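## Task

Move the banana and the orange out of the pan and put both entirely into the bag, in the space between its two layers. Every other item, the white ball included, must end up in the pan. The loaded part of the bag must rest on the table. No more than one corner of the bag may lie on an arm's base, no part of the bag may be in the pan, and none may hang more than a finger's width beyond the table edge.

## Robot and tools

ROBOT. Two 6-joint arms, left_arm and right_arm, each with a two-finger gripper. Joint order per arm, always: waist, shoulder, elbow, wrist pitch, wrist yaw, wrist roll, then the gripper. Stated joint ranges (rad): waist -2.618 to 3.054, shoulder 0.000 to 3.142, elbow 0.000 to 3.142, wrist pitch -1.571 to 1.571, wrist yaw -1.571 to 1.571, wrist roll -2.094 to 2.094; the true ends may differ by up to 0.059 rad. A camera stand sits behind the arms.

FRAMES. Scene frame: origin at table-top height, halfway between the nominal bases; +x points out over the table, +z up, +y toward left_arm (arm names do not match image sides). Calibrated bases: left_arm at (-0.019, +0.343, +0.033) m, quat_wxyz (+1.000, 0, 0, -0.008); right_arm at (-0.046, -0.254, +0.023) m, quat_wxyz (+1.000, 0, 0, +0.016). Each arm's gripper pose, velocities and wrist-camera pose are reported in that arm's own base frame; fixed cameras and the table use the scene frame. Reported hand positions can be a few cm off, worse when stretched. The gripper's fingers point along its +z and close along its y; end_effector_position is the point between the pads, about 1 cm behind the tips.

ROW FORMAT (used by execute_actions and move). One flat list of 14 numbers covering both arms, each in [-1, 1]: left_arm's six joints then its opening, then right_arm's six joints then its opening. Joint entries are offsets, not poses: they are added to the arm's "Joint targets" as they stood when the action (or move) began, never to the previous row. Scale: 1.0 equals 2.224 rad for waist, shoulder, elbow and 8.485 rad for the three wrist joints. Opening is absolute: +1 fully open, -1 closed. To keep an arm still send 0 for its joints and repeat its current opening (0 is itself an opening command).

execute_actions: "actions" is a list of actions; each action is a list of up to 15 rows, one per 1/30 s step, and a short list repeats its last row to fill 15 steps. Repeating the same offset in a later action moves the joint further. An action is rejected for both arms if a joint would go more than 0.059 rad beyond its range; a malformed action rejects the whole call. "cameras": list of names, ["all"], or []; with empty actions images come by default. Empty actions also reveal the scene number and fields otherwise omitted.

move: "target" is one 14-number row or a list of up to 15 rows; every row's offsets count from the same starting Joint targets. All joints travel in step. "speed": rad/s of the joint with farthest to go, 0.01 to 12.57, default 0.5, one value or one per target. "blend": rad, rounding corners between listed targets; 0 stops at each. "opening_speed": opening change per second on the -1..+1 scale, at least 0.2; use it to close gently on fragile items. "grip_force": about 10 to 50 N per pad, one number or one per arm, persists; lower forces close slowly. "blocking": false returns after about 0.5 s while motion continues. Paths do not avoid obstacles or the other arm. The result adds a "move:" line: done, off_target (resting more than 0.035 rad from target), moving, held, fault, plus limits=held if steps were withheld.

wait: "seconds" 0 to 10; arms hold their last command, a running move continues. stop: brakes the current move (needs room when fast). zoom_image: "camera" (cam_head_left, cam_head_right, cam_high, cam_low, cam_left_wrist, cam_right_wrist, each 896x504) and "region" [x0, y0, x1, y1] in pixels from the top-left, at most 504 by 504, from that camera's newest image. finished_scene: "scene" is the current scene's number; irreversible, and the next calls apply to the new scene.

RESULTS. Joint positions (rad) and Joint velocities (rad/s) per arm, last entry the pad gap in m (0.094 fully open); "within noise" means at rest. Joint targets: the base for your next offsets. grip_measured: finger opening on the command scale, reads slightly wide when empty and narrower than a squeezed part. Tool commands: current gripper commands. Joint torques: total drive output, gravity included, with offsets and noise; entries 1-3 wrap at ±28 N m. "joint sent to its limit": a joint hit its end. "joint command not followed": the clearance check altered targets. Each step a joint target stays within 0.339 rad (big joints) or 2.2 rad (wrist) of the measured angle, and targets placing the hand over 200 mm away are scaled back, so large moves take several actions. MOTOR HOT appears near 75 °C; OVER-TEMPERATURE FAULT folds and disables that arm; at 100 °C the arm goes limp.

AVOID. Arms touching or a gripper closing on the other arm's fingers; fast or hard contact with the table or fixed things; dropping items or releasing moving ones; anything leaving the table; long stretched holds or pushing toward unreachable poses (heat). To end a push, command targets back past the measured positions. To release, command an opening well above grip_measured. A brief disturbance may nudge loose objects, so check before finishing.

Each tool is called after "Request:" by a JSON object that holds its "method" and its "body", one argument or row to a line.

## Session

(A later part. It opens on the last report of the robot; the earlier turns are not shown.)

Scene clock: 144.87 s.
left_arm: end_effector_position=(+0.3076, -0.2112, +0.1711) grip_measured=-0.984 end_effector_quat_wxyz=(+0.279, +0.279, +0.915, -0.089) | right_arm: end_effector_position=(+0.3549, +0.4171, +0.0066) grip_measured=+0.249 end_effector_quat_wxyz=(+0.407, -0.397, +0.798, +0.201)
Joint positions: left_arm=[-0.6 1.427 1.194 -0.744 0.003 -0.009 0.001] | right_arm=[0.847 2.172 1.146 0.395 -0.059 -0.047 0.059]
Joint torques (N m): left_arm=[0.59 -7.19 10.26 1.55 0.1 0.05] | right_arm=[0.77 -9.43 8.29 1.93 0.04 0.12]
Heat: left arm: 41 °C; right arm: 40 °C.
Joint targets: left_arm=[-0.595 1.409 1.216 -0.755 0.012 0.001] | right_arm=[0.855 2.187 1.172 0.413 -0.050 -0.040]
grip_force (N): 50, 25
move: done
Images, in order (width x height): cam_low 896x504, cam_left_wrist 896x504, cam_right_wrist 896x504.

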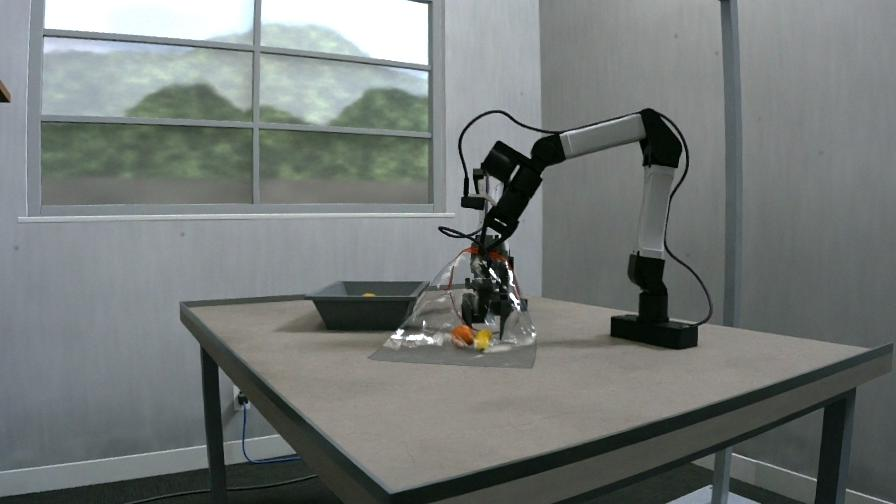

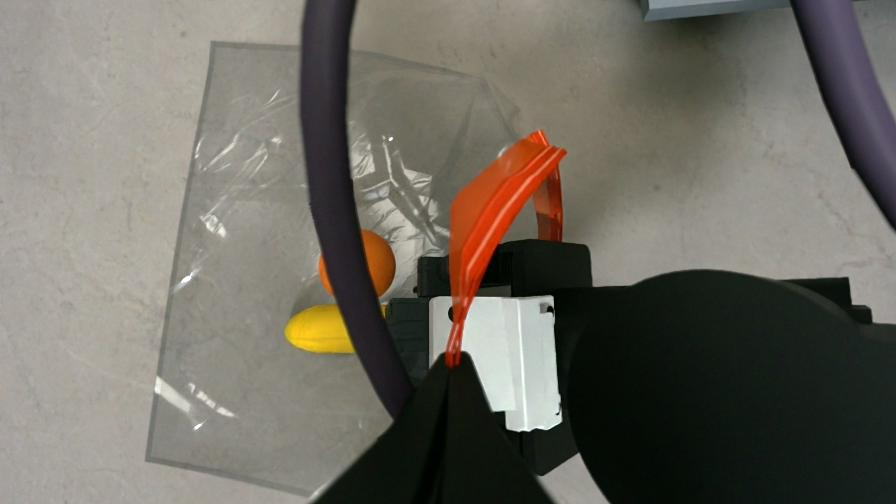

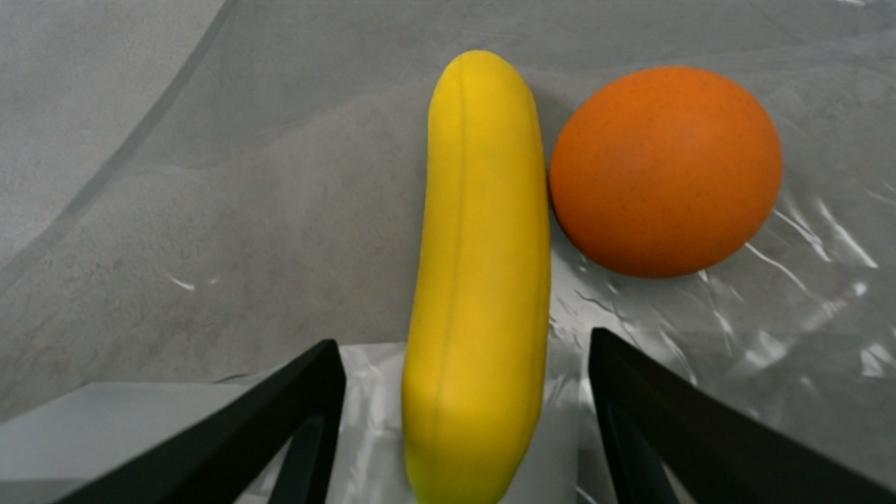

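Request:
{"method": "move", "body": {
  "target": [
    [0,0,0,0,0,0,-1,-0.0076,-0.1996,-0.1362,-0.02,0,0,0.25],
    [0,0,0,0,0,0,-1,-0.0202,-0.3764,-0.1853,-0.0541,0,0,0.25]
  ],
  "speed": 0.4,
  "blend": 0.05,
  "cameras": ["cam_right_wrist","cam_left_wrist","cam_low"]
}}

Request:
{"method": "zoom_image", "body": {
  "camera": "cam_low",
  "region": [370, 200, 570, 370]
}}

Scene clock: 148.10 s.
left_arm: end_effector_position=(+0.3076, -0.2112, +0.1710) grip_measured=-0.984 end_effector_quat_wxyz=(+0.278, +0.279, +0.915, -0.089) | right_arm: end_effector_position=(+0.2660, +0.2983, +0.1304) grip_measured=+0.249 end_effector_quat_wxyz=(+0.399, -0.387, +0.809, +0.190)
Joint positions: left_arm=[-0.6 1.427 1.194 -0.745 0.003 -0.009 0.001] | right_arm=[0.817 1.373 0.765 -0.049 -0.059 -0.047 0.059]
Joint torques (N m): left_arm=[0.62 -7.16 10.29 1.55 0.1 0.03] | right_arm=[-0.68 -7.21 6.63 1.77 0.04 0.11]
Heat: left arm: 42 °C; right arm: 41 °C.
Joint targets: left_arm=[-0.595 1.409 1.216 -0.755 0.012 0.001] | right_arm=[0.809 1.350 0.759 -0.046 -0.050 -0.040]
grip_force (N): 50, 25
move: done
Images, in order (width x height): cam_low 896x504, cam_left_wrist 896x504, cam_right_wrist 896x504.

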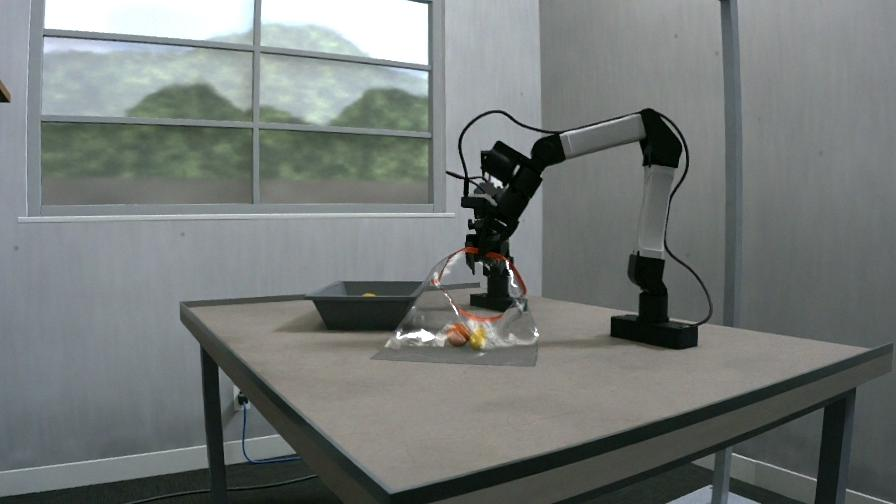

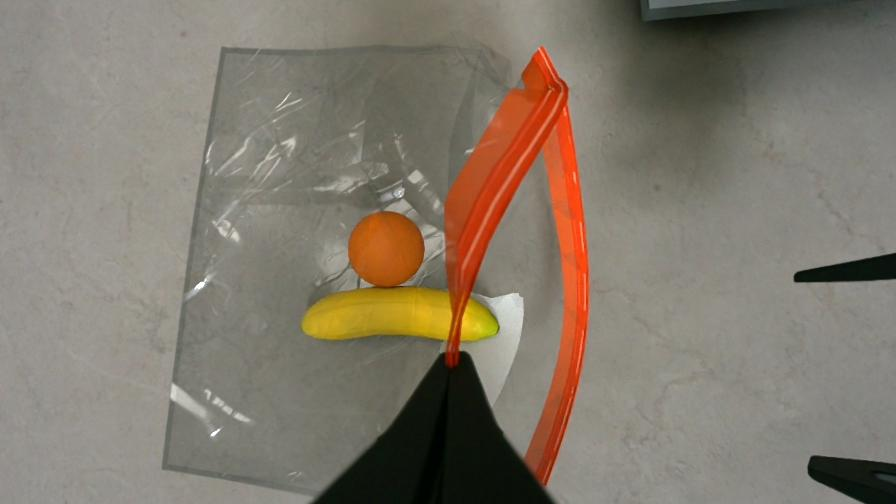

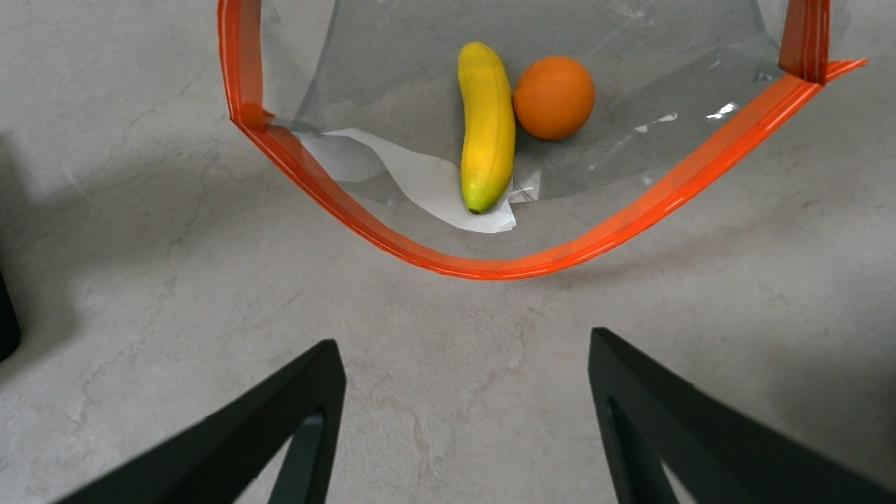

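Scaled by 2.520 from the camera's 896x504 image, which has a finer 1280x720 frame.

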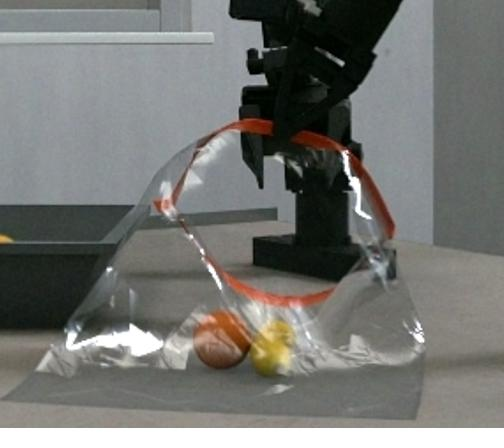

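Request:
{"method": "move", "body": {
  "target": [
    [0,0,0,0,0,0,-1,-0.2513,-0.1574,-0.031,-0.0288,0.0059,0.0047,0.25],
    [-0.0679,0.0391,-0.1255,0.0368,-0.012,-0.0144,-1,-0.2513,-0.1574,-0.031,-0.0288,0.0059,0.0047,0.25]
  ],
  "speed": [0.7,0.2],
  "cameras": ["cam_head_left","cam_left_wrist","cam_low"]
}}

Request:
{"method": "zoom_image", "body": {
  "camera": "cam_low",
  "region": [370, 200, 570, 370]
}}

Scene clock: 153.50 s.
left_arm: end_effector_position=(+0.2846, -0.2431, +0.0951) grip_measured=-0.984 end_effector_quat_wxyz=(+0.274, +0.287, +0.914, -0.086) | right_arm: end_effector_position=(+0.3235, +0.0866, +0.1759) grip_measured=+0.249 end_effector_quat_wxyz=(+0.458, -0.119, +0.879, +0.061)
Joint positions: left_arm=[-0.741 1.485 0.946 -0.452 -0.073 -0.11 0.001] | right_arm=[0.257 1.013 0.696 -0.294 -0.009 -0.007 0.059]
Joint torques (N m): left_arm=[-0.25 -5.2 6.97 1.73 -0.18 -0.16] | right_arm=[-0.61 -3.81 6.99 1.8 0.05 0.12]
Heat: left arm: 41 °C; right arm: 40 °C.
Joint targets: left_arm=[-0.746 1.496 0.937 -0.443 -0.090 -0.121] | right_arm=[0.251 1.000 0.691 -0.290 0.000 0.000]
grip_force (N): 50, 25
move: done
Images, in order (width x height): cam_head_left 896x504, cam_low 896x504, cam_left_wrist 896x504.

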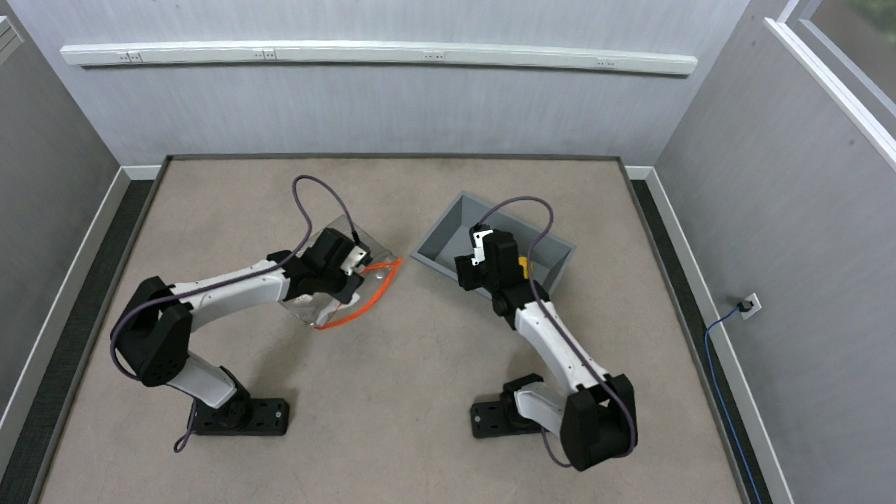

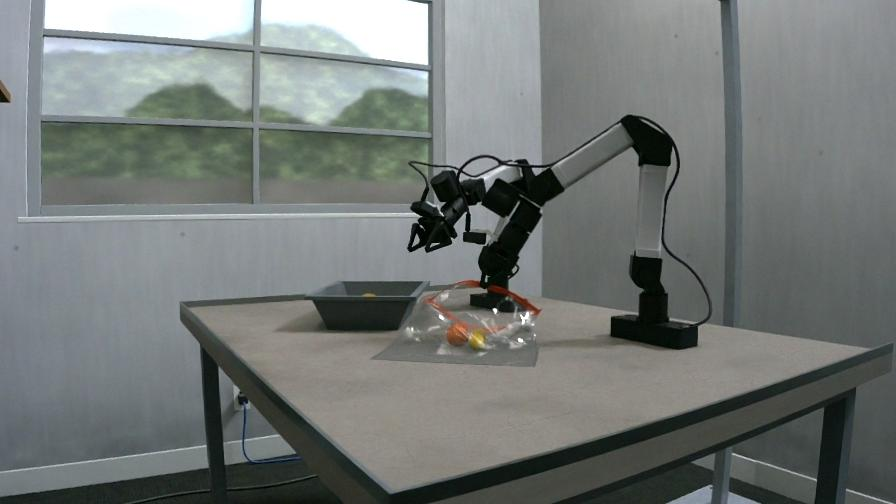

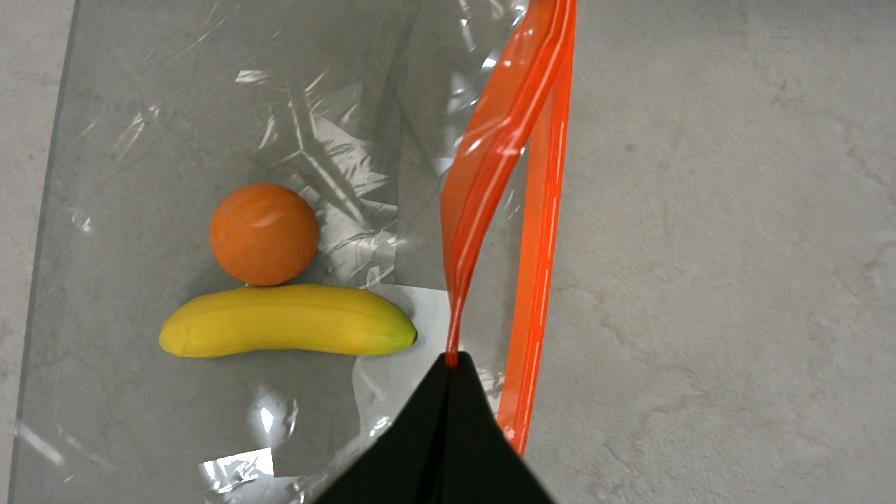

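Scaled by 2.520 from the camera's 896x504 image, which has a finer 1280x720 frame.

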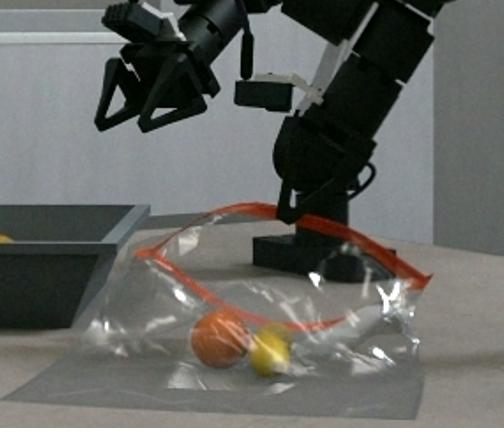

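Request:
{"method": "move", "body": {
  "target": [-0.0535,0.1061,-0.0926,0.0506,-0.0083,-0.0117,-1,0,0,0,0,0,0,0.25],
  "speed": 0.18,
  "cameras": ["cam_head_left","cam_left_wrist","cam_low"]
}}

Request:
{"method": "zoom_image", "body": {
  "camera": "cam_low",
  "region": [370, 200, 570, 370]
}}

Request:
{"method": "zoom_image", "body": {
  "camera": "cam_head_left",
  "region": [250, 170, 500, 370]
}}

Scene clock: 156.93 s.
left_arm: end_effector_position=(+0.2659, -0.2701, -0.0026) grip_measured=-0.984 end_effector_quat_wxyz=(+0.276, +0.286, +0.914, -0.083) | right_arm: end_effector_position=(+0.3235, +0.0866, +0.1759) grip_measured=+0.249 end_effector_quat_wxyz=(+0.458, -0.119, +0.879, +0.061)
Joint positions: left_arm=[-0.859 1.719 0.74 -0.023 -0.144 -0.209 0.001] | right_arm=[0.257 1.013 0.696 -0.294 -0.009 -0.007 0.059]
Joint torques (N m): left_arm=[-0.29 -5.91 5.5 1.71 -0.24 -0.14] | right_arm=[-0.59 -3.81 6.99 1.8 0.05 0.11]
Heat: left arm: 40 °C; right arm: 39 °C.
Joint targets: left_arm=[-0.865 1.732 0.731 -0.013 -0.160 -0.221] | right_arm=[0.251 1.000 0.691 -0.290 0.000 0.000]
grip_force (N): 50, 25
move: done
Images, in order (width x height): cam_head_left 896x504, cam_low 896x504, cam_left_wrist 896x504.

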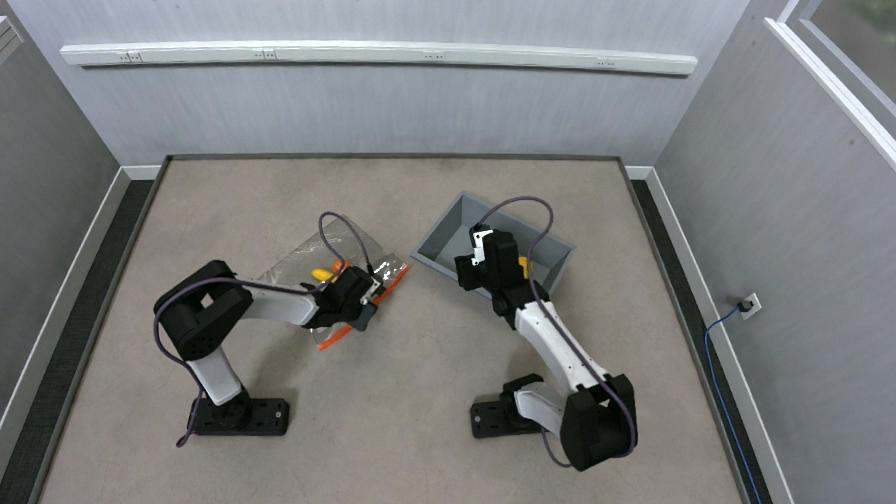

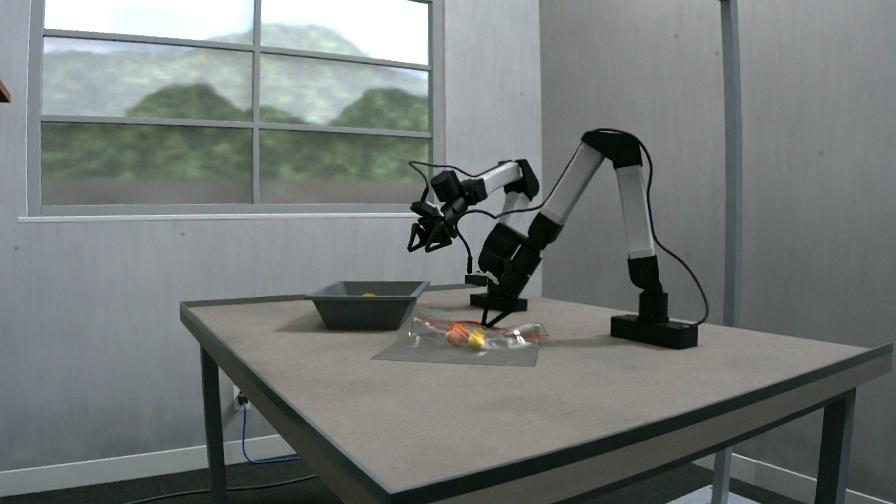

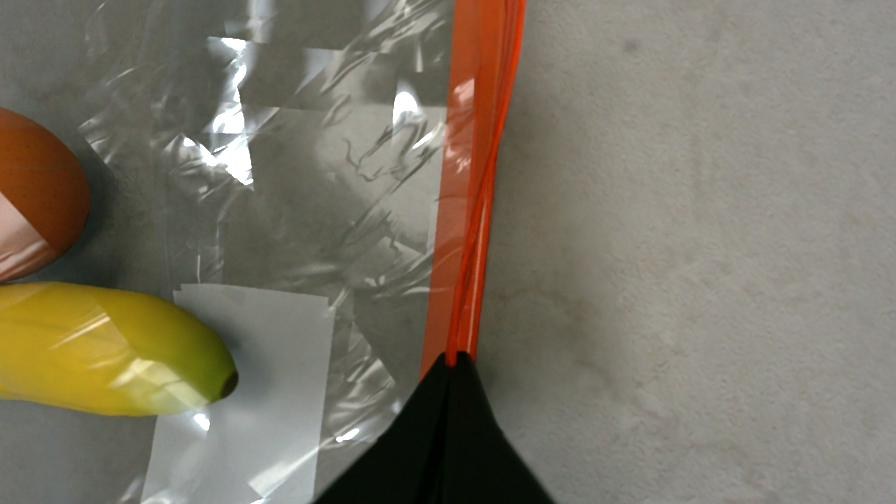

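Scaled by 2.520 from the camera's 896x504 image, which has a finer 1280x720 frame.

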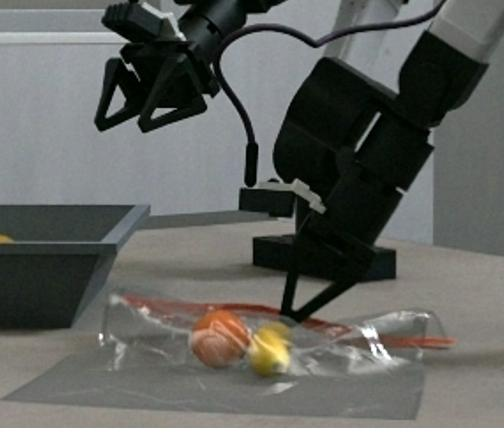

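Scaled by 2.016 from the camera's 896x504 image, which has a finer 1280x720 frame.

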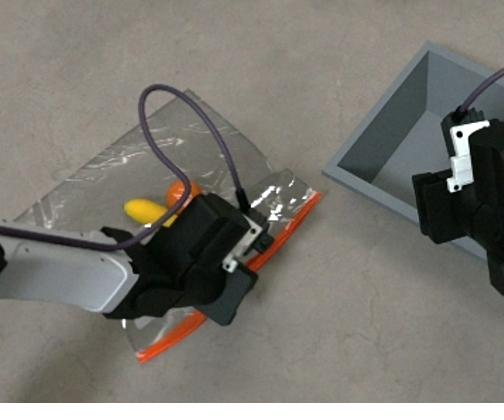

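Request:
{"method": "move", "body": {
  "target": [0,0,0,0,0,0,-0.4,0,0,0,0,0,0,0.25],
  "opening_speed": 0.3,
  "cameras": ["cam_left_wrist"]
}}

Scene clock: 159.53 s.
left_arm: end_effector_position=(+0.2661, -0.2702, -0.0025) grip_measured=-0.402 end_effector_quat_wxyz=(+0.277, +0.286, +0.914, -0.083) | right_arm: end_effector_position=(+0.3235, +0.0866, +0.1759) grip_measured=+0.249 end_effector_quat_wxyz=(+0.458, -0.119, +0.879, +0.061)
Joint positions: left_arm=[-0.859 1.719 0.74 -0.022 -0.144 -0.21 0.028] | right_arm=[0.257 1.013 0.696 -0.294 -0.009 -0.007 0.059]
Joint torques (N m): left_arm=[-0.25 -5.91 5.53 1.71 -0.24 -0.15] | right_arm=[-0.59 -3.79 6.98 1.8 0.05 0.12]
Heat: left arm: 40 °C; right arm: 39 °C.
Joint targets: left_arm=[-0.865 1.732 0.731 -0.013 -0.160 -0.221] | right_arm=[0.251 1.000 0.691 -0.290 0.000 0.000]
grip_force (N): 50, 25
move: done
Images, in order (width x height): cam_left_wrist 896x504.

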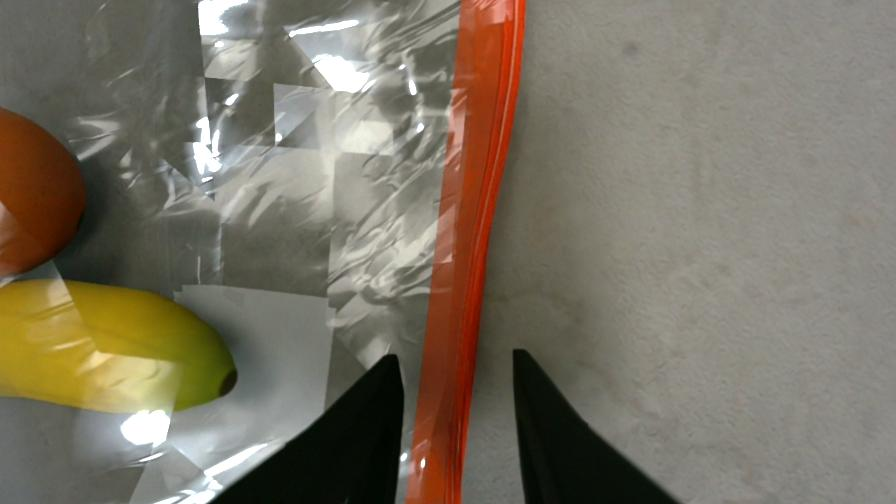

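Request:
{"method": "move", "body": {
  "target": [
    [0,0,0,0,0,0,-0.4,0,0,0,0,0,0,0.25],
    [0,-0.1484,0,-0.0389,0,0,-0.4,0,0,0,0,0,0,0.25],
    [0.36,-0.2698,0,-0.0707,0.0189,0.026,-0.4,-0.1126,0,0,0,0,0,0.25]
  ],
  "speed": [0.2,0.4,0.7],
  "blend": [0,0.05,0],
  "cameras": ["cam_head_left","cam_head_right","cam_high","cam_low"]
}}

Request:
{"method": "zoom_image", "body": {
  "camera": "cam_head_left",
  "region": [250, 170, 500, 370]
}}

Request:
{"method": "zoom_image", "body": {
  "camera": "cam_low",
  "region": [300, 250, 570, 390]
}}

Request:
{"method": "zoom_image", "body": {
  "camera": "cam_head_right",
  "region": [380, 170, 630, 370]
}}

Scene clock: 162.50 s.
left_arm: end_effector_position=(+0.2925, -0.0176, +0.1035) grip_measured=-0.402 end_effector_quat_wxyz=(+0.280, +0.026, +0.960, -0.003) | right_arm: end_effector_position=(+0.3348, +0.0037, +0.1758) grip_measured=+0.249 end_effector_quat_wxyz=(+0.462, -0.008, +0.887, +0.003)
Joint positions: left_arm=[-0.07 1.144 0.74 -0.599 -0.017 -0.012 0.028] | right_arm=[0.007 1.013 0.696 -0.294 -0.008 -0.007 0.059]
Joint torques (N m): left_arm=[0.64 -4.16 7.19 1.45 0.17 0.05] | right_arm=[-0.64 -3.79 6.98 1.8 0.04 0.12]
Heat: left arm: 39 °C; right arm: 38 °C.
Joint targets: left_arm=[-0.065 1.132 0.731 -0.613 0.001 0.000] | right_arm=[0.000 1.000 0.691 -0.290 0.000 0.000]
grip_force (N): 50, 25
move: done
Images, in order (width x height): cam_head_left 896x504, cam_head_right 896x504, cam_high 896x504, cam_low 896x504.

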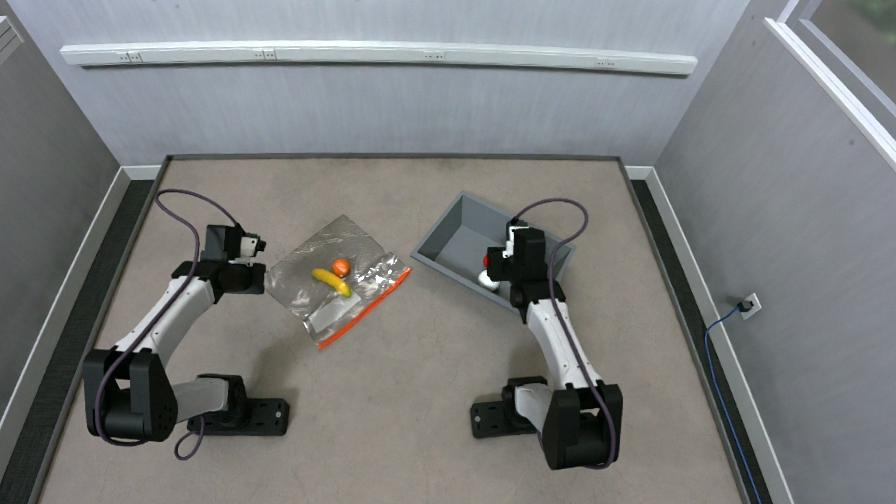

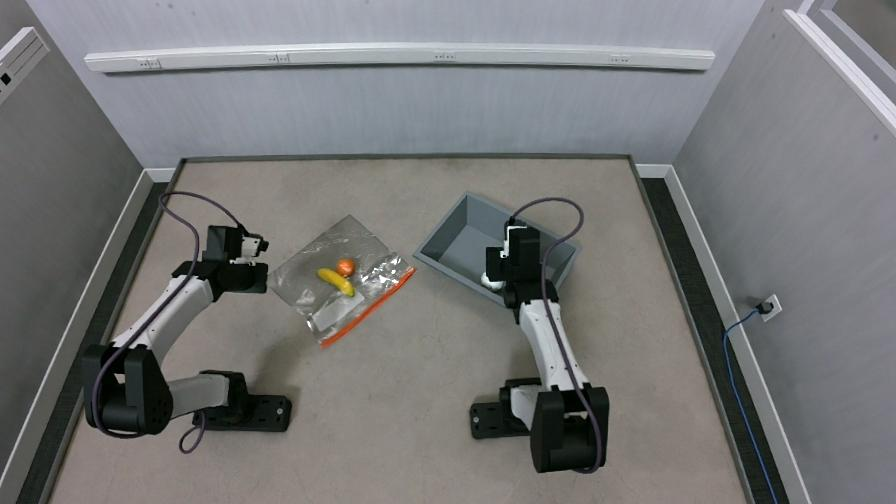

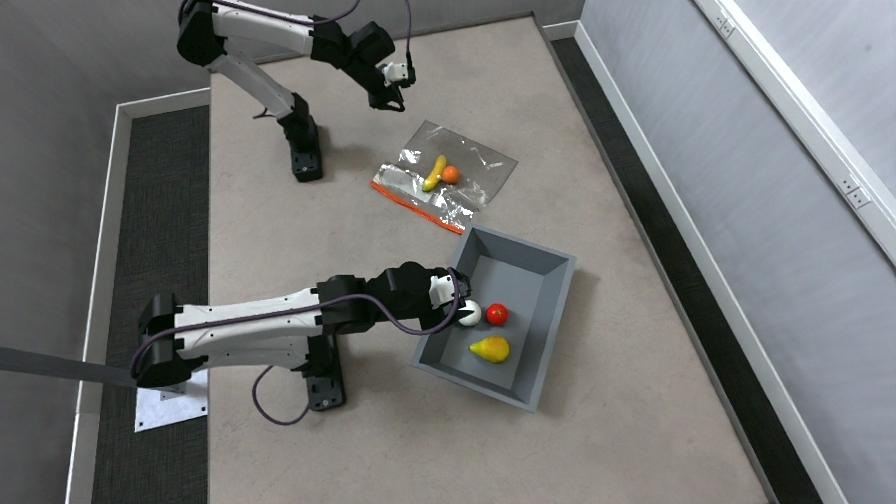

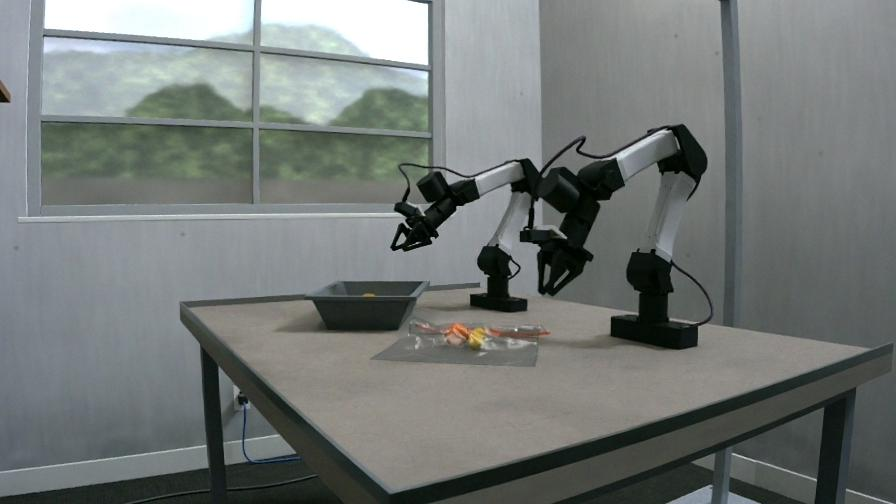

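Scaled by 2.016 from the camera's 896x504 image, which has a finer 1280x720 frame.

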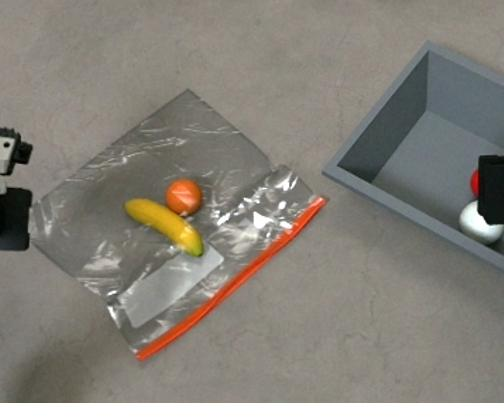

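Scaled by 1.867 from the camera's 896x504 image, which has a finer 1280x720 frame.

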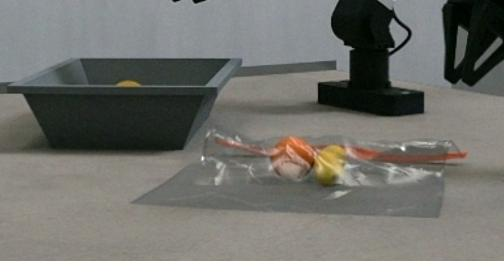

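Scaled by 2.016 from the camera's 896x504 image, which has a finer 1280x720 frame.

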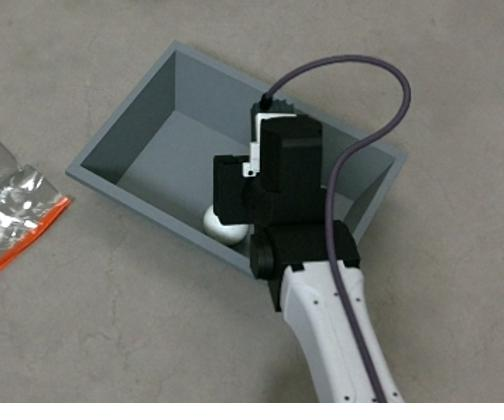

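Request:
{"method": "finished_scene", "body": {
  "scene": 2
}}

The scene is finished: the task was done.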